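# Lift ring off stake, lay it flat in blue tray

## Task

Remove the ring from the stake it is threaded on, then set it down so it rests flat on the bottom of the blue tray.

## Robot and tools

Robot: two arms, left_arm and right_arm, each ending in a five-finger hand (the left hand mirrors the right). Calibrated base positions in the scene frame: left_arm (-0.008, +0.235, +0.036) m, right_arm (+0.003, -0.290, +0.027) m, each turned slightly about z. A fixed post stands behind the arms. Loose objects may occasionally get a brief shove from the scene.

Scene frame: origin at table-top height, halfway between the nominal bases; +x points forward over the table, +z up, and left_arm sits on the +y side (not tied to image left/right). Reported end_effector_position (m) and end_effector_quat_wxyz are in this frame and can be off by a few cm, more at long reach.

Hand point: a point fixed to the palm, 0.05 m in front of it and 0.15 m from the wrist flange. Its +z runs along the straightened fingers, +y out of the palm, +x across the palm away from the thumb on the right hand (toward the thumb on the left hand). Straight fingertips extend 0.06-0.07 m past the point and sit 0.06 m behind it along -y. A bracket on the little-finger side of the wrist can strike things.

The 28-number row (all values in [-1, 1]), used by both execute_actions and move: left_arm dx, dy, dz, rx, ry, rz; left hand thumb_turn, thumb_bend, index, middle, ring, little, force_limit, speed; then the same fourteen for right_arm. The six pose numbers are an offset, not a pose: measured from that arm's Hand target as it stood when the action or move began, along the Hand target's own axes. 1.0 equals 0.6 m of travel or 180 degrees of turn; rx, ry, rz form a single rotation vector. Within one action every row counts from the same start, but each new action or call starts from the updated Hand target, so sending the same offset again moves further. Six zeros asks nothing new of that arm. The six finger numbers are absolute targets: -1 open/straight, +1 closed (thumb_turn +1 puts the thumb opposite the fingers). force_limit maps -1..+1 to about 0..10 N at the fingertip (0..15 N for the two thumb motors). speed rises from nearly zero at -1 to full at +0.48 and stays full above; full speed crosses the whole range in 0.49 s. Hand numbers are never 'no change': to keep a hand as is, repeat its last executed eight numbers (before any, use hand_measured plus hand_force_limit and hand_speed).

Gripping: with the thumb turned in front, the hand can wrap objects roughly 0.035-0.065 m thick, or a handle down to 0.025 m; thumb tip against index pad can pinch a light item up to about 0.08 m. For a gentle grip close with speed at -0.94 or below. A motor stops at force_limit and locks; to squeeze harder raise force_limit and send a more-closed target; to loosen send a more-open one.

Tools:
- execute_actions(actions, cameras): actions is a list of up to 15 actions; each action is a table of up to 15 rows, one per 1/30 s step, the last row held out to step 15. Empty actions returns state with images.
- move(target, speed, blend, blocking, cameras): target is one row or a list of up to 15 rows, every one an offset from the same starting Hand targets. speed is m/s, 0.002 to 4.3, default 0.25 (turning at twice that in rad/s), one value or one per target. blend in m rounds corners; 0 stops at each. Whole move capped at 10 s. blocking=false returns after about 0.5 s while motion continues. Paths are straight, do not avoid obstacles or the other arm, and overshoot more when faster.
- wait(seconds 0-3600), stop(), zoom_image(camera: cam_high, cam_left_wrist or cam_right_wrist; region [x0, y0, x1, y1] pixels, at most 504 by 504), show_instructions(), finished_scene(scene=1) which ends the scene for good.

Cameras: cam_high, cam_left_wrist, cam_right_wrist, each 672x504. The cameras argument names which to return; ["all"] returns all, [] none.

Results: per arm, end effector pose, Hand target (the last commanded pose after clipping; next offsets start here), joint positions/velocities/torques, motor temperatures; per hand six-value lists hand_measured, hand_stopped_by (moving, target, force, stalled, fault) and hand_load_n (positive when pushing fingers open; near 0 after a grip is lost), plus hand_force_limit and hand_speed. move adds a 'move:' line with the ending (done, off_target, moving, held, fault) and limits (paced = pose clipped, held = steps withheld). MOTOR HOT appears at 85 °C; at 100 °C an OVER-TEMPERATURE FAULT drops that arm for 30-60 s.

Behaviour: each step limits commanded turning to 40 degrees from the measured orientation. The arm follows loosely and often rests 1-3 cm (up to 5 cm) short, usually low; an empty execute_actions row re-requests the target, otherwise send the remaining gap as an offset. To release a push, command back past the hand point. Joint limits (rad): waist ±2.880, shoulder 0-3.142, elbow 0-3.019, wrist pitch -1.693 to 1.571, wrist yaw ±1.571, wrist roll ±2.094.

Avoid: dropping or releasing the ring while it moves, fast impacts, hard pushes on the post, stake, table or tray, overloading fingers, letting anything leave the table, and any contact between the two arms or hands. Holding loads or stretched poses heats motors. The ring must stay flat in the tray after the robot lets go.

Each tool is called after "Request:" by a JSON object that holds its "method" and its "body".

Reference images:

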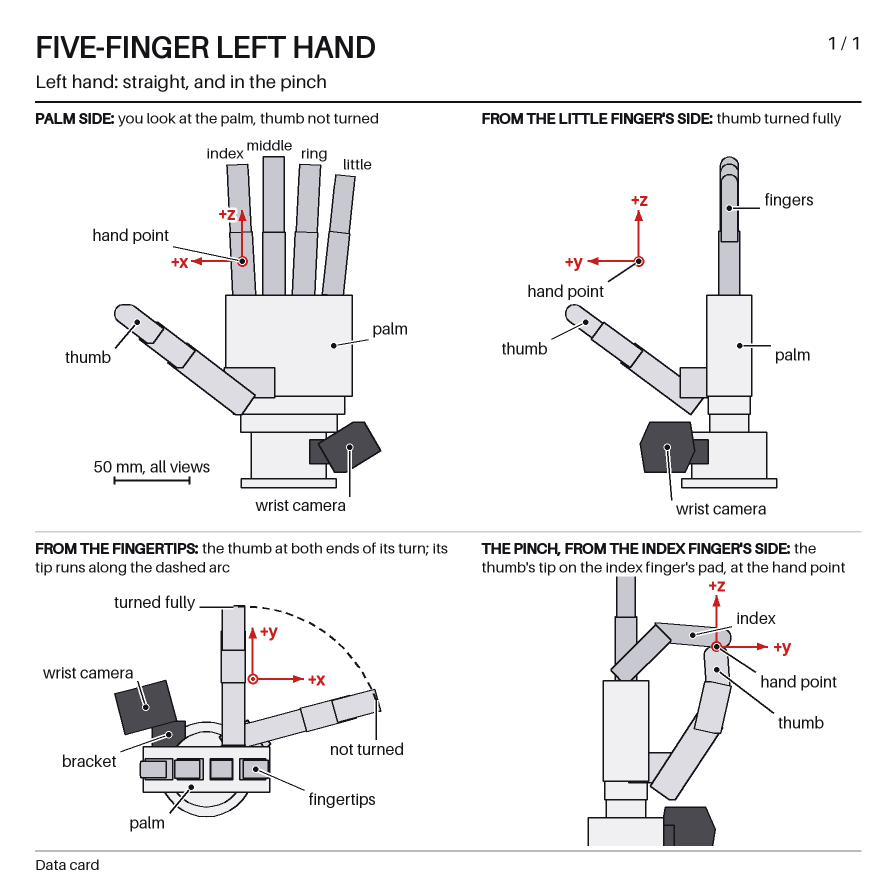

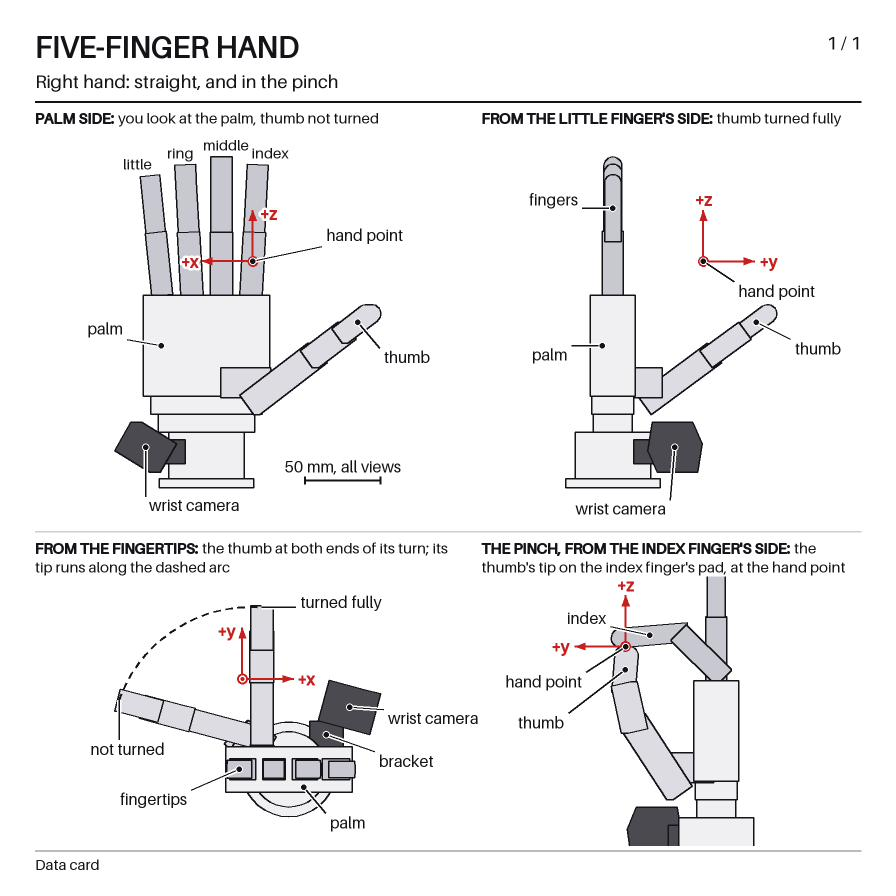

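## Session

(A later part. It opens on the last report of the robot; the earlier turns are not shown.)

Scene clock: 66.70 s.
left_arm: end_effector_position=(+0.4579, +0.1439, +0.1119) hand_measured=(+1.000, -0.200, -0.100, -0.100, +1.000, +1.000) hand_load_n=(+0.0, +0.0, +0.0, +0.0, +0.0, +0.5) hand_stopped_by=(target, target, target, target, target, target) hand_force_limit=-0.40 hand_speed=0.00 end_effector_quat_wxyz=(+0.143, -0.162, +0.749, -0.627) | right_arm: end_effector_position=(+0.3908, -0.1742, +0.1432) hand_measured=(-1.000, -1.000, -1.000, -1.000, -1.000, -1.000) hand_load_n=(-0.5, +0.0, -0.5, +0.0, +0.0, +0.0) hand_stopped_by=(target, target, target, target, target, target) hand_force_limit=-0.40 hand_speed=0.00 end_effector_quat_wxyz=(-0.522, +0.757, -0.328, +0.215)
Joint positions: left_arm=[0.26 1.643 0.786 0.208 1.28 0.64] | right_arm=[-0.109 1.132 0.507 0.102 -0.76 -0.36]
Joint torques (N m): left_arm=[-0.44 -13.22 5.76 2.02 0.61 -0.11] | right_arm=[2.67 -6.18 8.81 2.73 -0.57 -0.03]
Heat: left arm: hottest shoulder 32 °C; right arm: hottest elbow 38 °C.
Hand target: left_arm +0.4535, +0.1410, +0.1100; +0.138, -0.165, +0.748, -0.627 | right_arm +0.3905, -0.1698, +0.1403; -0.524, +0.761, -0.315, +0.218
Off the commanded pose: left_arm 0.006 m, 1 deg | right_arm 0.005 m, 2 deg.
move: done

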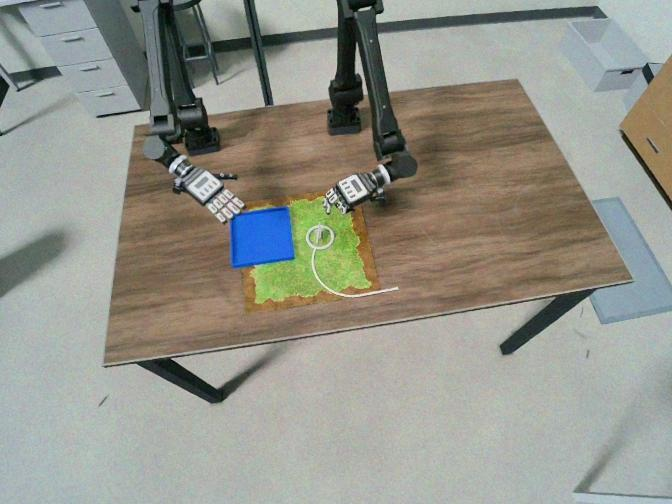

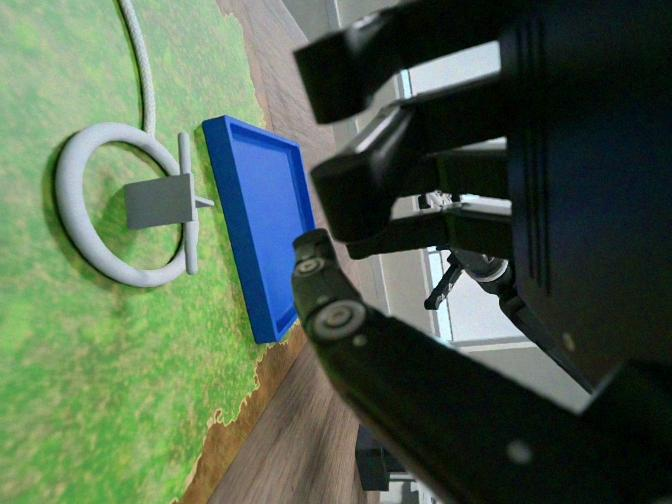

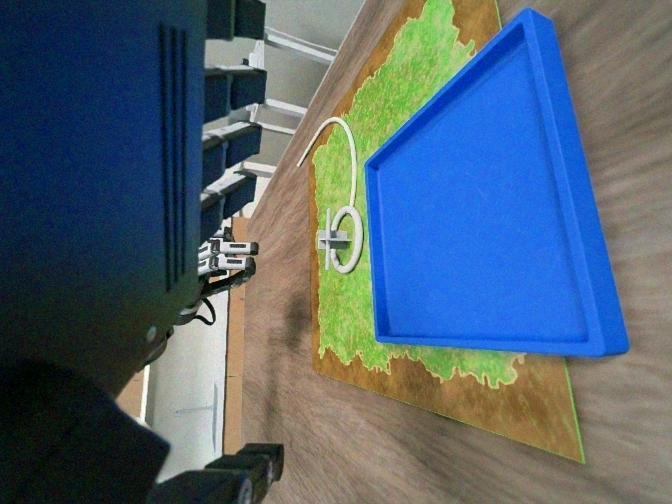

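Request:
{"method": "move", "body": {"target": [-0.023,0.0702,0.0345,0,0,0,1,-0.2,-0.1,-0.1,1,1,-0.4,0,0,0,0,0,0,0,-1,-1,-1,-1,-1,-1,-0.4,0], "speed": 0.1, "cameras": ["all"]}}

Request:
{"method": "zoom_image", "body": {"camera": "cam_right_wrist", "region": [190, 180, 390, 330]}}

Request:
{"method": "zoom_image", "body": {"camera": "cam_high", "region": [290, 180, 370, 260]}}

Request:
{"method": "zoom_image", "body": {"camera": "cam_left_wrist", "region": [100, 80, 440, 335]}}

Scene clock: 71.53 s.
left_arm: end_effector_position=(+0.4696, +0.1397, +0.0685) hand_measured=(+1.000, -0.200, -0.100, -0.100, +1.000, +1.000) hand_load_n=(+0.0, +0.0, +0.0, +0.0, +0.0, +0.0) hand_stopped_by=(target, target, target, target, target, target) hand_force_limit=-0.40 hand_speed=0.00 end_effector_quat_wxyz=(+0.144, -0.165, +0.749, -0.626) | right_arm: end_effector_position=(+0.3908, -0.1742, +0.1432) hand_measured=(-1.000, -1.000, -1.000, -1.000, -1.000, -1.000) hand_load_n=(+0.0, +0.0, -0.5, +0.0, -0.5, +0.0) hand_stopped_by=(target, target, target, target, target, target) hand_force_limit=-0.40 hand_speed=0.00 end_effector_quat_wxyz=(-0.522, +0.757, -0.328, +0.215)
Joint positions: left_arm=[0.244 1.773 0.786 0.375 1.262 0.6] | right_arm=[-0.109 1.132 0.507 0.102 -0.76 -0.36]
Joint torques (N m): left_arm=[-1.03 -12.75 6.49 1.99 0.59 -0.12] | right_arm=[2.32 -5.07 8.7 2.62 -0.59 -0.04]
Heat: left arm: hottest shoulder 32 °C; right arm: hottest elbow 38 °C.
Hand target: left_arm +0.4715, +0.1351, +0.0649; +0.138, -0.166, +0.748, -0.627 | right_arm +0.3905, -0.1698, +0.1403; -0.524, +0.761, -0.315, +0.218
Off the commanded pose: left_arm 0.006 m, 1 deg | right_arm 0.005 m, 2 deg.
move: done

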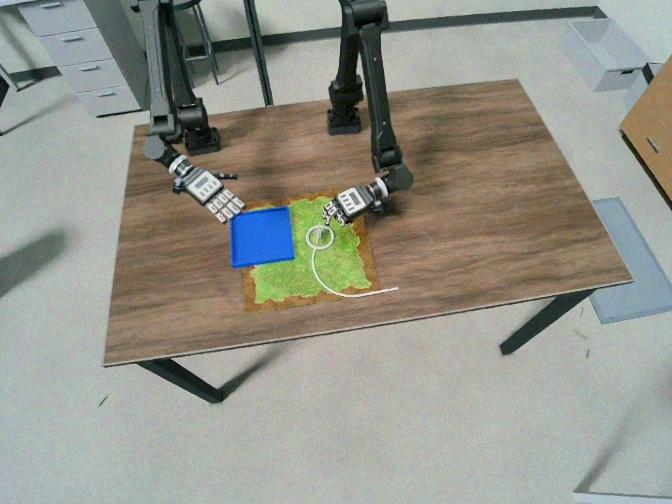

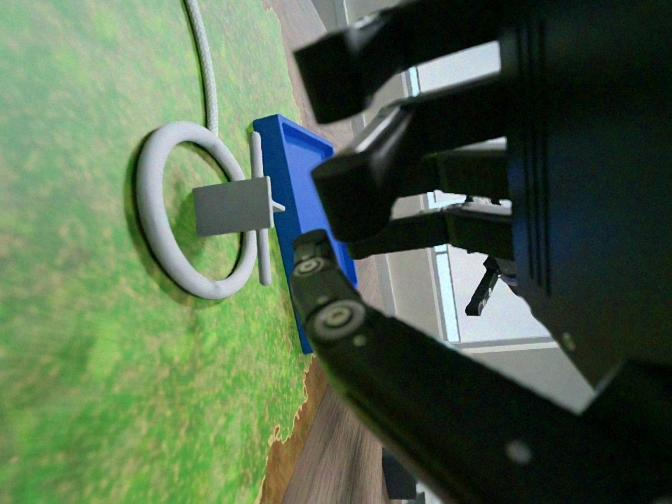

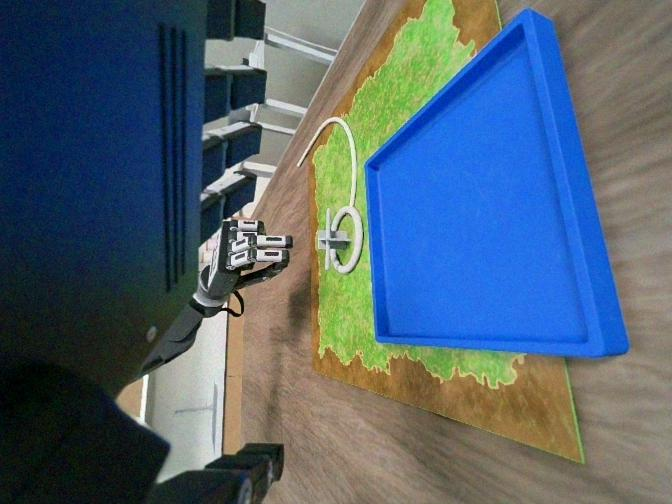

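Scaled by 2.520 from the camera's image (finer frame: 960x720).

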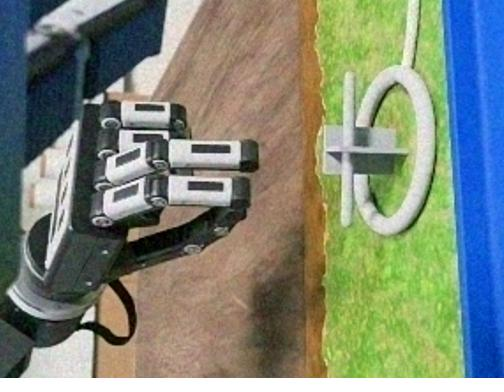

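Scaled by 6.300 from the camera's image (finer frame: 960x720).

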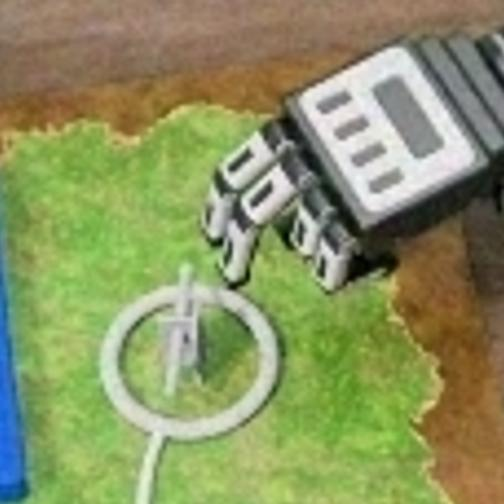

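Scaled by 1.482 from the camera's image (finer frame: 960x720).

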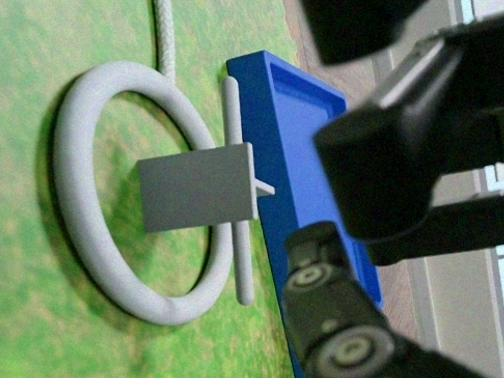

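Request:
{"method": "move", "body": {"target": [0,0.0493,0.0087,0,0,0,1,-0.2,-0.1,-0.1,1,1,-0.4,0,0,0,0,0,0,0,-1,-1,-1,-1,-1,-1,-0.4,0], "speed": 0.08, "cameras": ["all"]}}

Request:
{"method": "zoom_image", "body": {"camera": "cam_right_wrist", "region": [240, 180, 390, 300]}}

Request:
{"method": "zoom_image", "body": {"camera": "cam_high", "region": [290, 190, 360, 260]}}

Request:
{"method": "zoom_image", "body": {"camera": "cam_left_wrist", "region": [100, 80, 440, 335]}}

Scene clock: 76.93 s.
left_arm: end_effector_position=(+0.4726, +0.1403, +0.0415) hand_measured=(+1.000, -0.200, -0.100, -0.100, +1.000, +1.000) hand_load_n=(+0.0, +0.0, +0.0, +0.0, +0.0, +0.5) hand_stopped_by=(target, target, target, target, target, target) hand_force_limit=-0.40 hand_speed=0.00 end_effector_quat_wxyz=(+0.147, -0.162, +0.748, -0.626) | right_arm: end_effector_position=(+0.3908, -0.1742, +0.1432) hand_measured=(-1.000, -1.000, -1.000, -1.000, -1.000, -1.000) hand_load_n=(+0.0, +0.0, +0.0, -0.5, +0.0, +0.0) hand_stopped_by=(target, target, target, target, target, target) hand_force_limit=-0.40 hand_speed=0.00 end_effector_quat_wxyz=(-0.522, +0.757, -0.328, +0.215)
Joint positions: left_arm=[0.244 1.852 0.786 0.462 1.262 0.599] | right_arm=[-0.109 1.132 0.507 0.102 -0.76 -0.36]
Joint torques (N m): left_arm=[-0.97 -13.04 5.48 2.03 0.6 -0.12] | right_arm=[2.96 -5.19 8.64 2.67 -0.55 -0.06]
Heat: left arm: hottest shoulder 32 °C; right arm: hottest elbow 37 °C.
Hand target: left_arm +0.4715, +0.1351, +0.0348; +0.138, -0.166, +0.748, -0.627 | right_arm +0.3905, -0.1698, +0.1403; -0.524, +0.761, -0.315, +0.218
Off the commanded pose: left_arm 0.008 m, 1 deg | right_arm 0.005 m, 2 deg.
move: done

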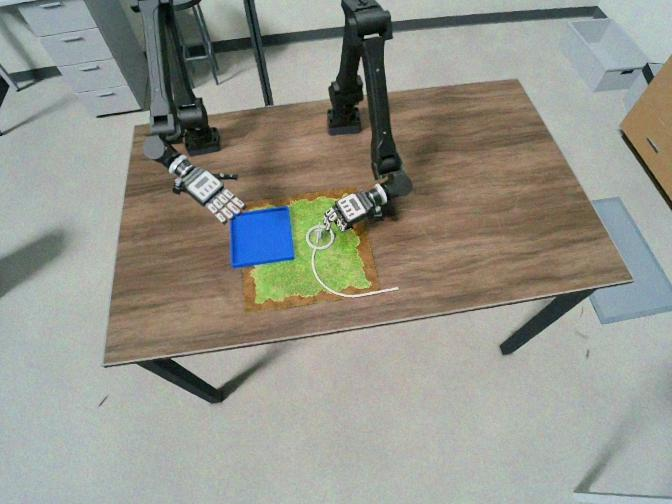

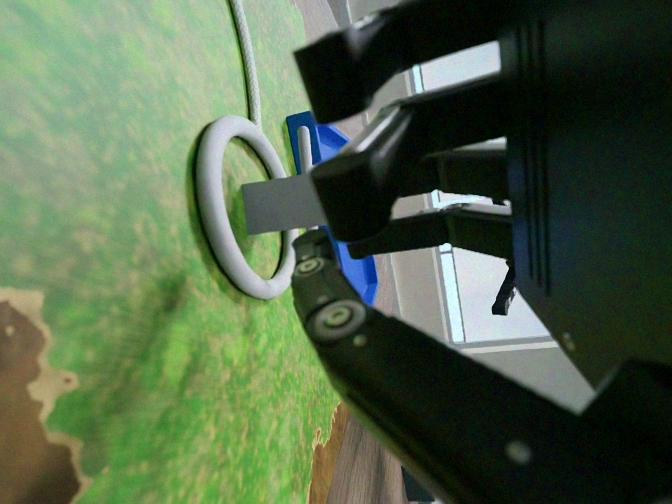

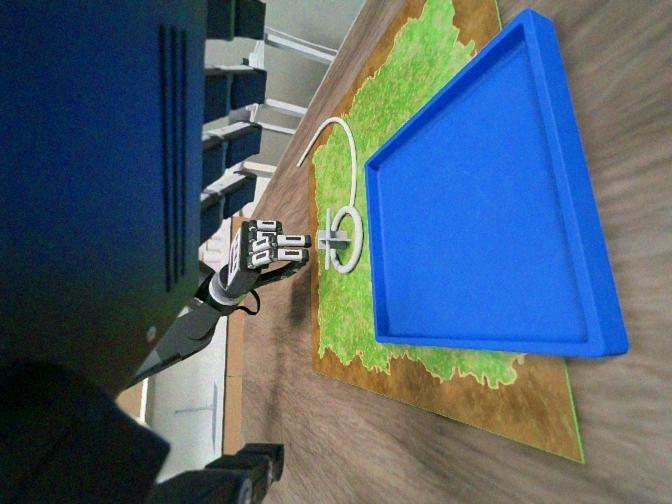

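Scaled by 3.360 from the camera's image (finer frame: 960x720).

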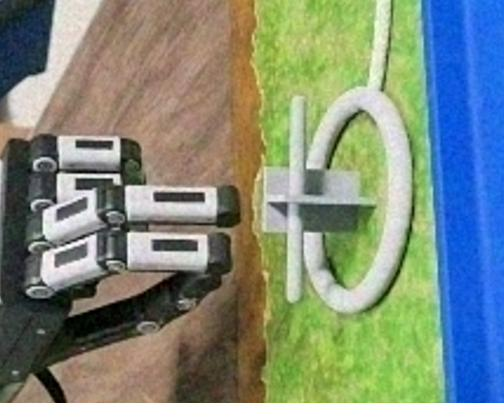

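Scaled by 7.200 from the camera's image (finer frame: 960x720).

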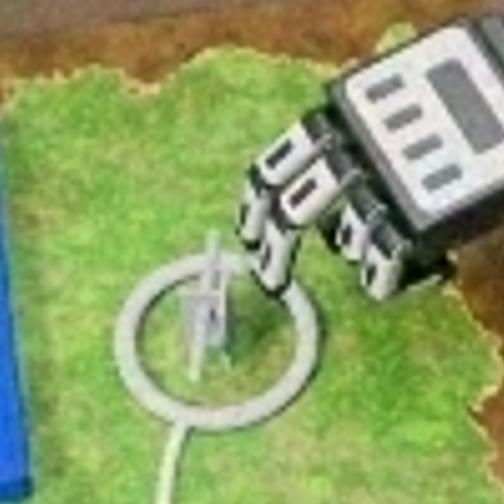

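Scaled by 1.482 from the camera's image (finer frame: 960x720).

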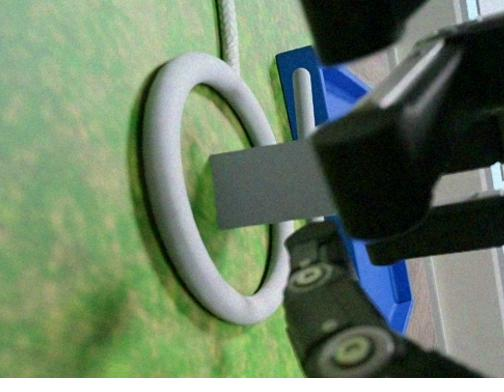

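Request:
{"method": "move", "body": {"target": [0,0.0574,0.0101,0,0,0,1,-0.03,-0.1,-0.1,1,1,-0.4,0,0,0,0,0,0,0,-1,-1,-1,-1,-1,-1,-0.4,0], "speed": 0.06, "cameras": ["all"]}}

Request:
{"method": "zoom_image", "body": {"camera": "cam_right_wrist", "region": [240, 180, 390, 300]}}

Request:
{"method": "zoom_image", "body": {"camera": "cam_high", "region": [290, 190, 360, 260]}}

Request:
{"method": "zoom_image", "body": {"camera": "cam_left_wrist", "region": [100, 80, 440, 335]}}

Scene clock: 79.73 s.
left_arm: end_effector_position=(+0.4720, +0.1401, +0.0072) hand_measured=(+1.000, -0.030, -0.100, -0.100, +1.000, +1.000) hand_load_n=(+0.0, +0.0, +0.0, +0.0, +0.0, +0.0) hand_stopped_by=(target, target, target, target, target, target) hand_force_limit=-0.40 hand_speed=0.00 end_effector_quat_wxyz=(+0.147, -0.162, +0.748, -0.626) | right_arm: end_effector_position=(+0.3908, -0.1742, +0.1432) hand_measured=(-1.000, -1.000, -1.000, -1.000, -1.000, -1.000) hand_load_n=(+0.0, +0.0, +0.0, +0.0, +0.0, -0.5) hand_stopped_by=(target, target, target, target, target, target) hand_force_limit=-0.40 hand_speed=0.00 end_effector_quat_wxyz=(-0.522, +0.757, -0.328, +0.215)
Joint positions: left_arm=[0.244 1.948 0.786 0.558 1.262 0.599] | right_arm=[-0.109 1.132 0.507 0.102 -0.76 -0.36]
Joint torques (N m): left_arm=[-1.03 -13.16 5.01 1.96 0.6 -0.12] | right_arm=[3.02 -6.07 8.83 2.66 -0.59 -0.11]
Heat: left arm: hottest shoulder 32 °C; right arm: hottest elbow 37 °C.
Hand target: left_arm +0.4714, +0.1351, -0.0002; +0.138, -0.166, +0.748, -0.627 | right_arm +0.3905, -0.1698, +0.1403; -0.524, +0.761, -0.315, +0.218
Off the commanded pose: left_arm 0.009 m, 1 deg | right_arm 0.005 m, 2 deg.
move: done

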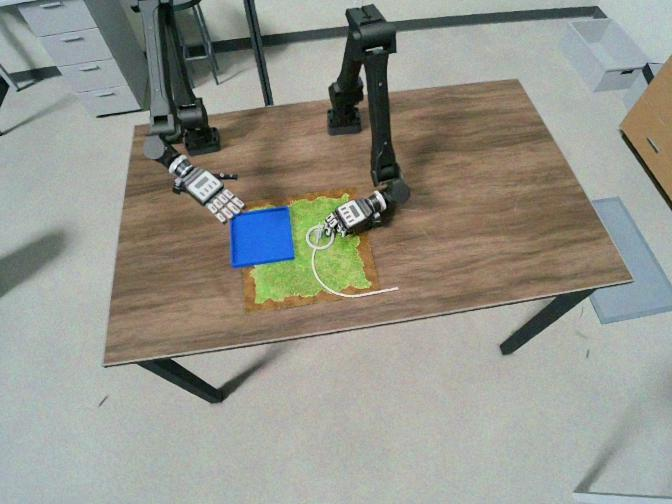

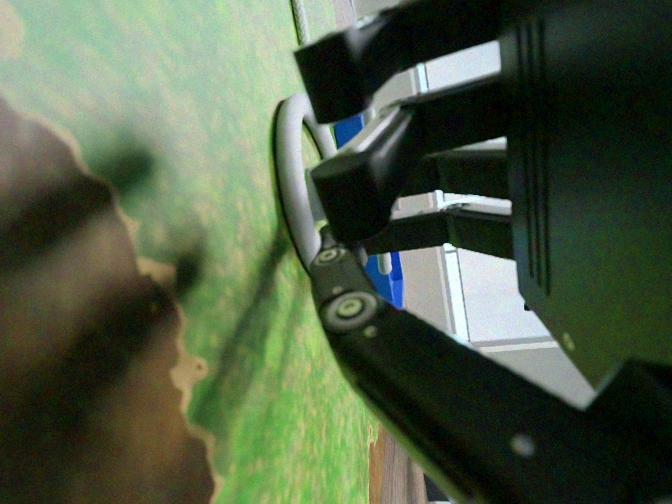

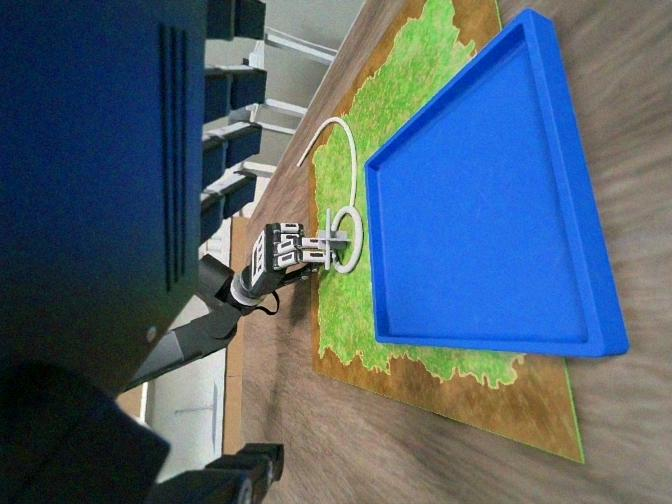

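Scaled by 3.360 from the camera's image (finer frame: 960x720).

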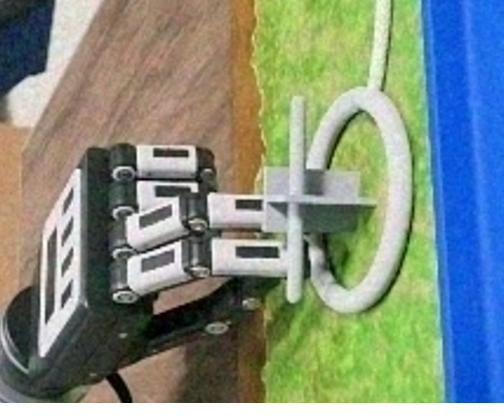

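Scaled by 7.200 from the camera's image (finer frame: 960x720).

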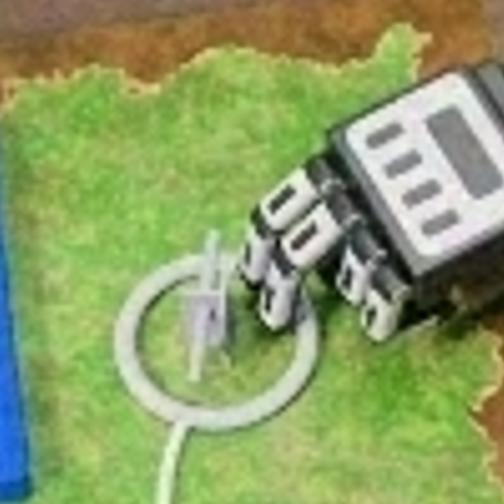

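Scaled by 1.482 from the camera's image (finer frame: 960x720).

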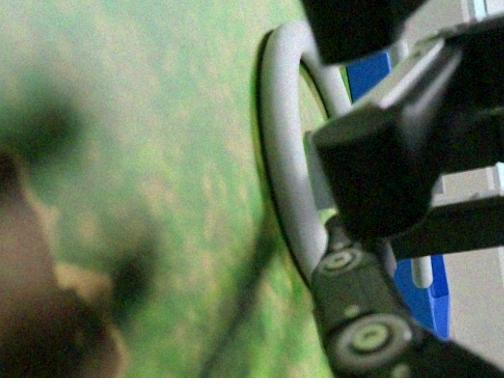

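Request:
{"method": "move", "body": {"target": [0,0.0213,0.0038,0,0,0,1,-0.03,-0.1,-0.1,1,1,-0.4,0,0,0,0,0,0,0,-1,-1,-1,-1,-1,-1,-0.4,0], "speed": 0.04, "cameras": ["all"]}}

Request:
{"method": "zoom_image", "body": {"camera": "cam_right_wrist", "region": [240, 180, 390, 300]}}

Request:
{"method": "zoom_image", "body": {"camera": "cam_high", "region": [290, 190, 360, 260]}}

Request:
{"method": "zoom_image", "body": {"camera": "cam_left_wrist", "region": [200, 80, 440, 320]}}

Scene clock: 81.53 s.
left_arm: end_effector_position=(+0.4712, +0.1398, -0.0033) hand_measured=(+1.000, -0.030, -0.100, -0.100, +1.000, +1.000) hand_load_n=(+0.0, +0.0, +0.0, +0.0, +0.5, +0.0) hand_stopped_by=(target, target, target, target, target, target) hand_force_limit=-0.40 hand_speed=0.00 end_effector_quat_wxyz=(+0.148, -0.161, +0.748, -0.627) | right_arm: end_effector_position=(+0.3908, -0.1742, +0.1432) hand_measured=(-1.000, -1.000, -1.000, -1.000, -1.000, -1.000) hand_load_n=(+0.0, +0.0, +0.0, -0.5, +0.0, +0.0) hand_stopped_by=(target, target, target, target, target, target) hand_force_limit=-0.40 hand_speed=0.00 end_effector_quat_wxyz=(-0.522, +0.757, -0.328, +0.215)
Joint positions: left_arm=[0.244 1.979 0.786 0.594 1.264 0.598] | right_arm=[-0.109 1.132 0.507 0.102 -0.76 -0.36]
Joint torques (N m): left_arm=[-0.67 -12.81 5.14 2.03 0.49 -0.09] | right_arm=[2.49 -6.77 8.73 3.11 -0.55 -0.05]
Heat: left arm: hottest shoulder 32 °C; right arm: hottest elbow 37 °C.
Hand target: left_arm +0.4714, +0.1351, -0.0132; +0.138, -0.166, +0.748, -0.627 | right_arm +0.3905, -0.1698, +0.1403; -0.524, +0.761, -0.315, +0.218
Off the commanded pose: left_arm 0.011 m, 1 deg | right_arm 0.005 m, 2 deg.
move: off_target (left_arm)

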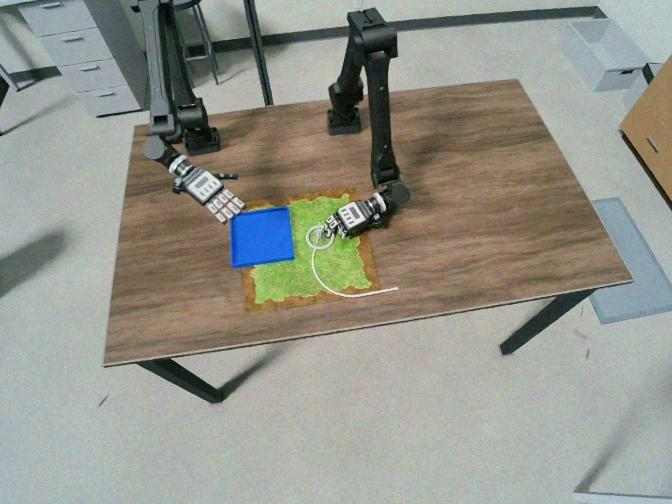

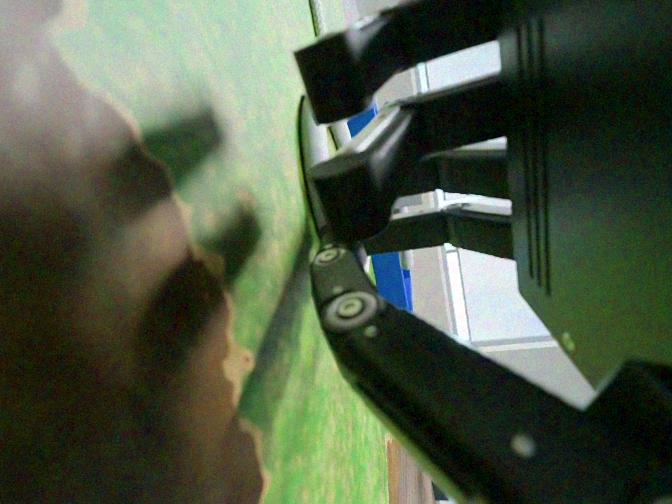

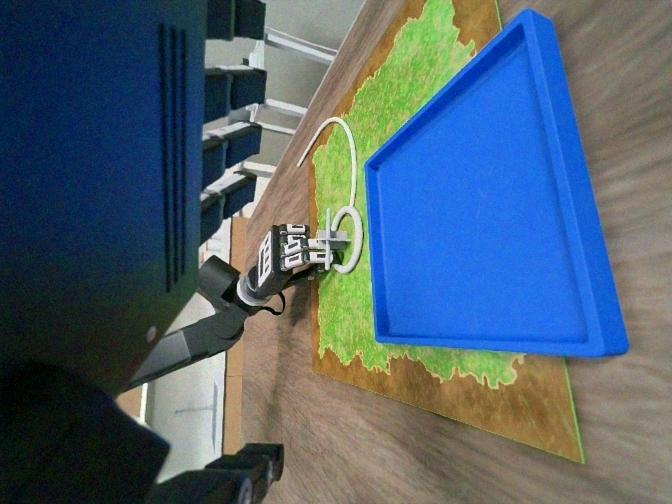

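Scaled by 3.360 from the camera's image (finer frame: 960x720).

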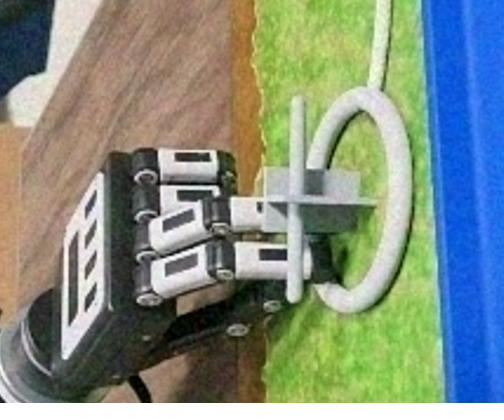

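Scaled by 7.200 from the camera's image (finer frame: 960x720).

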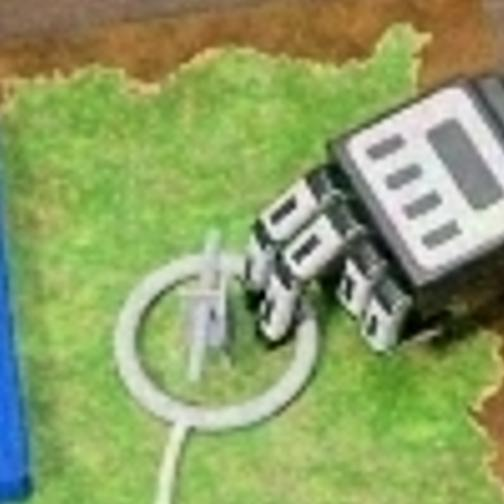

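Scaled by 2.100 from the camera's image (finer frame: 960x720).

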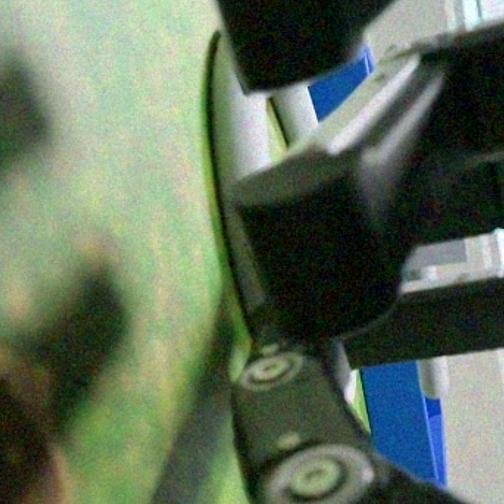

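Request:
{"method": "move", "body": {"target": [0,0.0082,0.0014,0,0,0,1,0.04,-0.1,-0.1,1,1,-0.4,-0.5,0,0,0,0,0,0,-1,-1,-1,-1,-1,-1,-0.4,0], "speed": 0.03}}

Scene clock: 85.00 s.
left_arm: end_effector_position=(+0.4714, +0.1395, -0.0039) hand_measured=(+1.000, +0.040, -0.100, -0.100, +1.000, +1.000) hand_load_n=(+0.5, +0.0, +0.0, +0.0, +0.0, +0.0) hand_stopped_by=(target, target, target, target, target, target) hand_force_limit=-0.40 hand_speed=-0.50 end_effector_quat_wxyz=(+0.149, -0.158, +0.747, -0.628) | right_arm: end_effector_position=(+0.3908, -0.1742, +0.1432) hand_measured=(-1.000, -1.000, -1.000, -1.000, -1.000, -1.000) hand_load_n=(-0.5, +0.0, +0.0, +0.0, +0.0, +0.0) hand_stopped_by=(target, target, target, target, target, target) hand_force_limit=-0.40 hand_speed=0.00 end_effector_quat_wxyz=(-0.522, +0.757, -0.328, +0.215)
Joint positions: left_arm=[0.244 1.984 0.786 0.607 1.268 0.594] | right_arm=[-0.109 1.132 0.507 0.102 -0.76 -0.36]
Joint torques (N m): left_arm=[-0.97 -12.04 5.18 1.89 0.32 -0.06] | right_arm=[2.26 -5.95 8.85 2.69 -0.59 -0.08]
Heat: left arm: hottest shoulder 32 °C; right arm: hottest elbow 37 °C.
Hand target: left_arm +0.4714, +0.1351, -0.0181; +0.138, -0.166, +0.748, -0.627 | right_arm +0.3905, -0.1698, +0.1403; -0.524, +0.761, -0.315, +0.218
Off the commanded pose: left_arm 0.015 m, 1 deg | right_arm 0.005 m, 2 deg.
move: off_target (left_arm)

Request:
{"method": "execute_actions", "body": {"actions": [[[0,-0.0065,-0.0011,0,0,0,1,0.04,0.0,0.0,1,1,-0.4,-0.8,0,0,0,0,0,0,-1,-1,-1,-1,-1,-1,-0.4,0]],[[0,0,0,0,0,0,1,0.04,0.1,0.1,1,1,-0.4,-0.85,0,0,0,0,0,0,-1,-1,-1,-1,-1,-1,-0.4,0]]], "cameras": ["all"]}}

Request:
{"method": "zoom_image", "body": {"camera": "cam_high", "region": [290, 190, 360, 260]}}

Request:
{"method": "zoom_image", "body": {"camera": "cam_right_wrist", "region": [240, 180, 390, 300]}}

Request:
{"method": "zoom_image", "body": {"camera": "cam_left_wrist", "region": [200, 80, 440, 320]}}

Scene clock: 86.80 s.
left_arm: end_effector_position=(+0.4729, +0.1363, -0.0021) hand_measured=(+1.000, +0.040, +0.100, +0.028, +1.000, +1.000) hand_load_n=(+0.0, +0.0, +1.0, +2.0, +0.0, +0.0) hand_stopped_by=(target, target, target, force, target, target) hand_force_limit=-0.40 hand_speed=-0.85 end_effector_quat_wxyz=(+0.147, -0.153, +0.747, -0.630) | right_arm: end_effector_position=(+0.3908, -0.1742, +0.1432) hand_measured=(-1.000, -1.000, -1.000, -1.000, -1.000, -1.000) hand_load_n=(-0.5, -0.5, +0.0, +0.0, -0.5, +0.0) hand_stopped_by=(target, target, target, target, target, target) hand_force_limit=-0.40 hand_speed=0.00 end_effector_quat_wxyz=(-0.522, +0.757, -0.328, +0.215)
Joint positions: left_arm=[0.237 1.984 0.791 0.607 1.272 0.593] | right_arm=[-0.109 1.132 0.507 0.102 -0.76 -0.36]
Joint torques (N m): left_arm=[-0.38 -13.04 4.68 1.63 0.11 -0.06] | right_arm=[2.84 -6.36 8.62 2.93 -0.56 -0.06]
Heat: left arm: hottest shoulder 32 °C; right arm: hottest elbow 37 °C.
Hand target: left_arm +0.4713, +0.1350, -0.0142; +0.138, -0.165, +0.748, -0.627 | right_arm +0.3905, -0.1698, +0.1403; -0.524, +0.761, -0.315, +0.218
Off the commanded pose: left_arm 0.012 m, 2 deg | right_arm 0.005 m, 2 deg.

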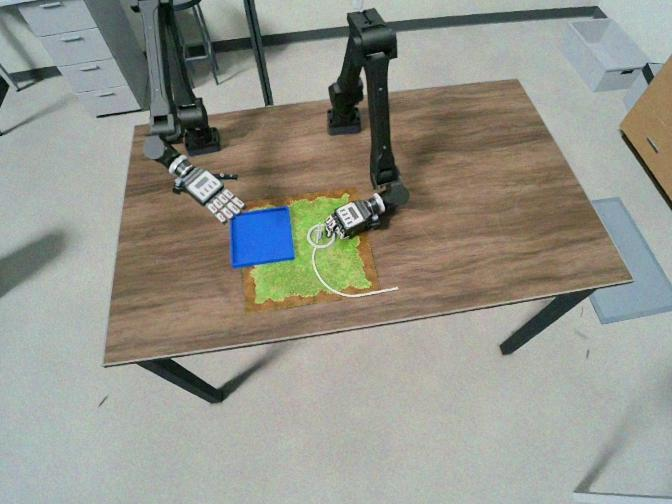

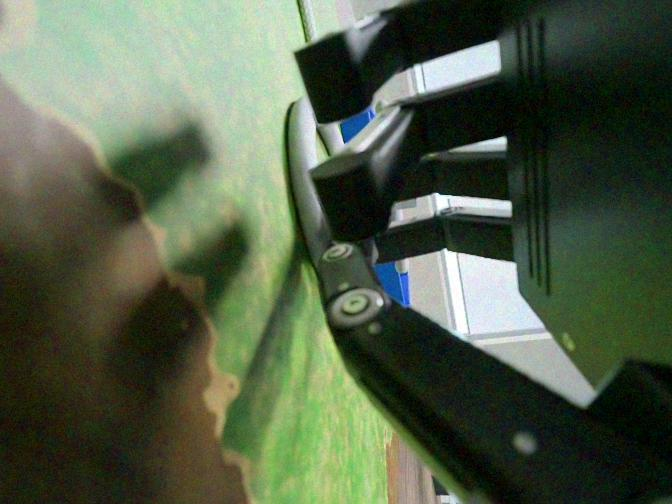

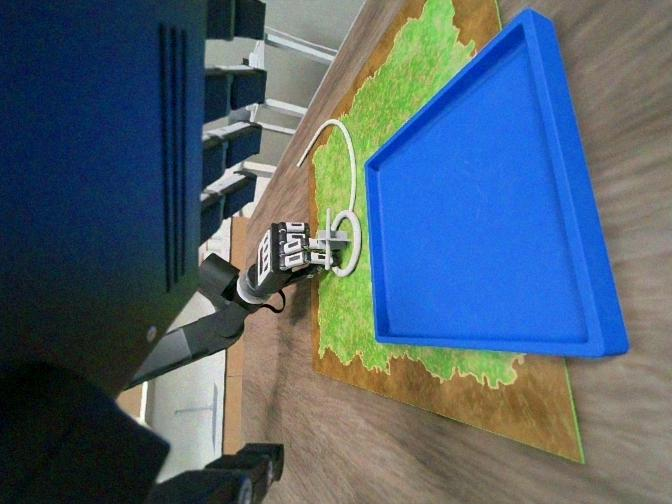

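Scaled by 7.200 from the camera's image (finer frame: 960x720).

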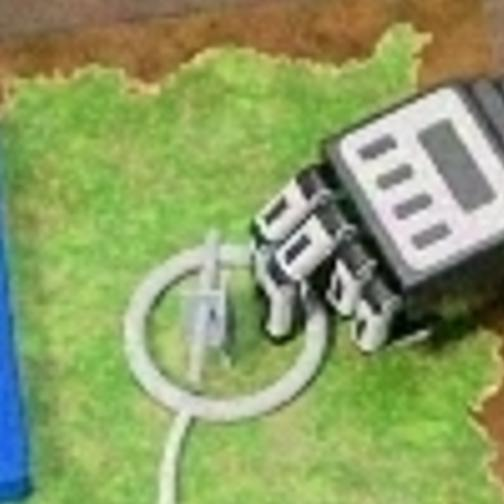

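Scaled by 3.360 from the camera's image (finer frame: 960x720).

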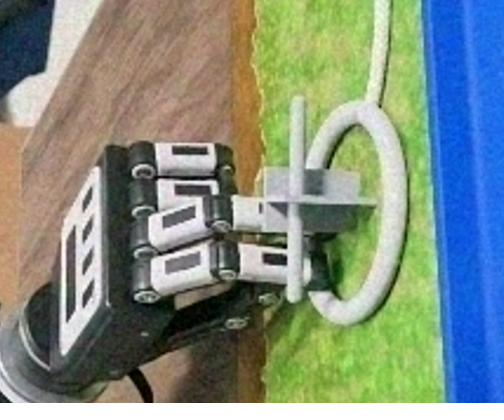

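Scaled by 2.100 from the camera's image (finer frame: 960x720).

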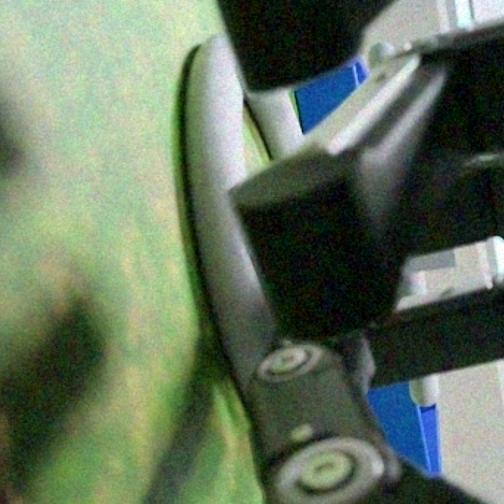

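Request:
{"method": "execute_actions", "body": {"actions": [[[0,0,0,0,0,0,1,0.12,0.2,0.2,1,1,-0.1,-0.85,0,0,0,0,0,0,-1,-1,-1,-1,-1,-1,-0.4,0]],[[0,0,0,0,0,0,1,0.12,0.2,0.2,1,1,-0.1,-0.85,0,0,0,0,0,0,-1,-1,-1,-1,-1,-1,-0.4,0]]], "cameras": ["all"]}}

Request:
{"method": "zoom_image", "body": {"camera": "cam_high", "region": [290, 190, 360, 260]}}

Request:
{"method": "zoom_image", "body": {"camera": "cam_right_wrist", "region": [240, 180, 390, 300]}}

Scene clock: 88.57 s.
left_arm: end_effector_position=(+0.4735, +0.1348, -0.0001) hand_measured=(+1.000, +0.120, +0.200, +0.198, +1.000, +1.000) hand_load_n=(+0.0, +0.5, +0.0, +3.5, +0.0, +0.0) hand_stopped_by=(target, target, target, target, target, target) hand_force_limit=-0.10 hand_speed=-0.85 end_effector_quat_wxyz=(+0.147, -0.148, +0.746, -0.632) | right_arm: end_effector_position=(+0.3908, -0.1742, +0.1432) hand_measured=(-1.000, -1.000, -1.000, -1.000, -1.000, -1.000) hand_load_n=(-0.5, +0.0, +0.0, +0.0, +0.0, +0.0) hand_stopped_by=(target, target, target, target, target, target) hand_force_limit=-0.40 hand_speed=0.00 end_effector_quat_wxyz=(-0.522, +0.757, -0.328, +0.215)
Joint positions: left_arm=[0.235 1.983 0.794 0.609 1.278 0.593] | right_arm=[-0.109 1.132 0.507 0.102 -0.76 -0.36]
Joint torques (N m): left_arm=[-0.21 -12.75 4.46 1.5 -0.16 -0.07] | right_arm=[2.96 -5.83 8.92 2.8 -0.53 -0.02]
Heat: left arm: hottest shoulder 32 °C; right arm: hottest elbow 37 °C.
Hand target: left_arm +0.4715, +0.1351, -0.0141; +0.138, -0.165, +0.748, -0.627 | right_arm +0.3905, -0.1698, +0.1403; -0.524, +0.761, -0.315, +0.218
Off the commanded pose: left_arm 0.014 m, 2 deg | right_arm 0.005 m, 2 deg.

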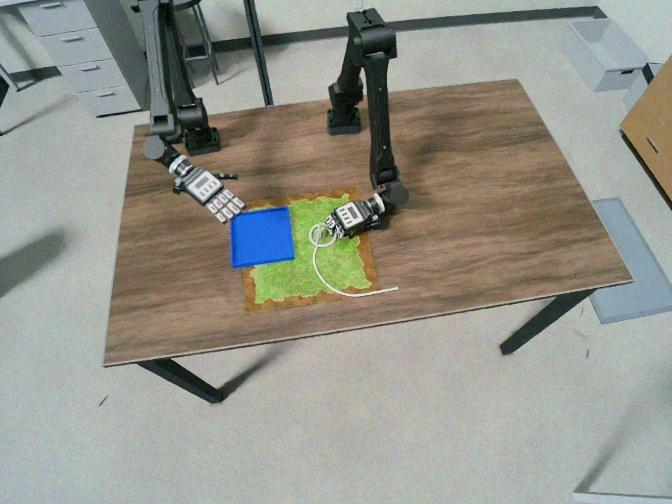

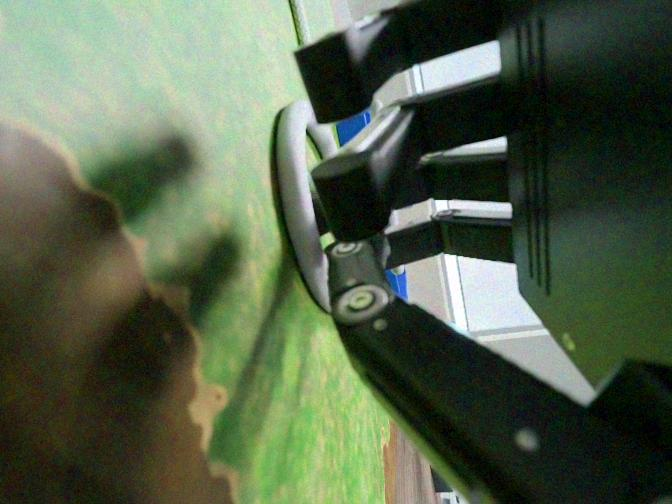

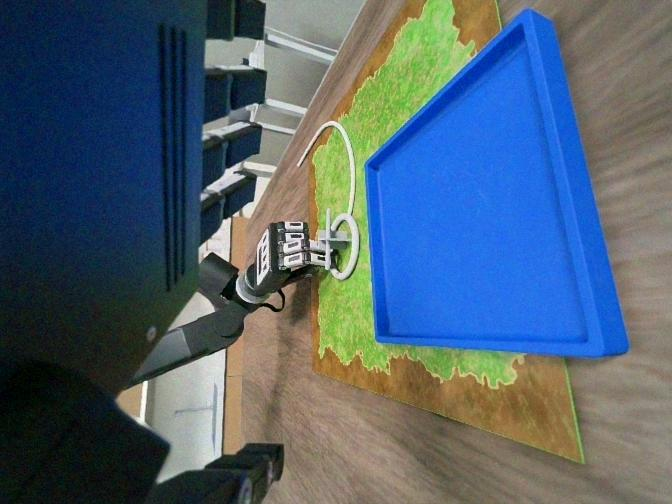

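Scaled by 7.200 from the camera's image (finer frame: 960x720).

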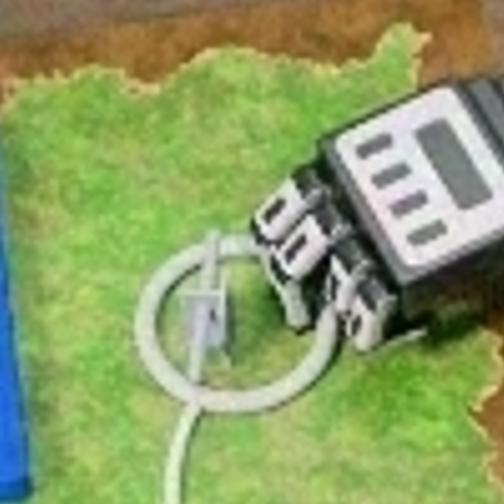

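Scaled by 3.360 from the camera's image (finer frame: 960x720).

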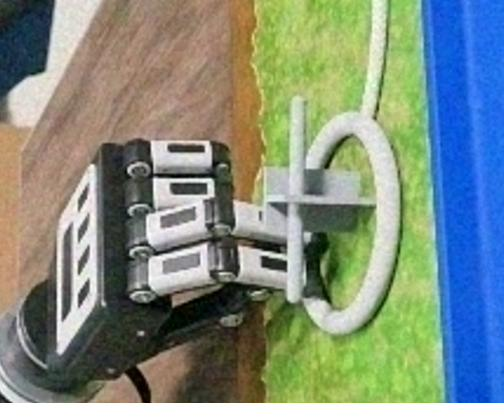

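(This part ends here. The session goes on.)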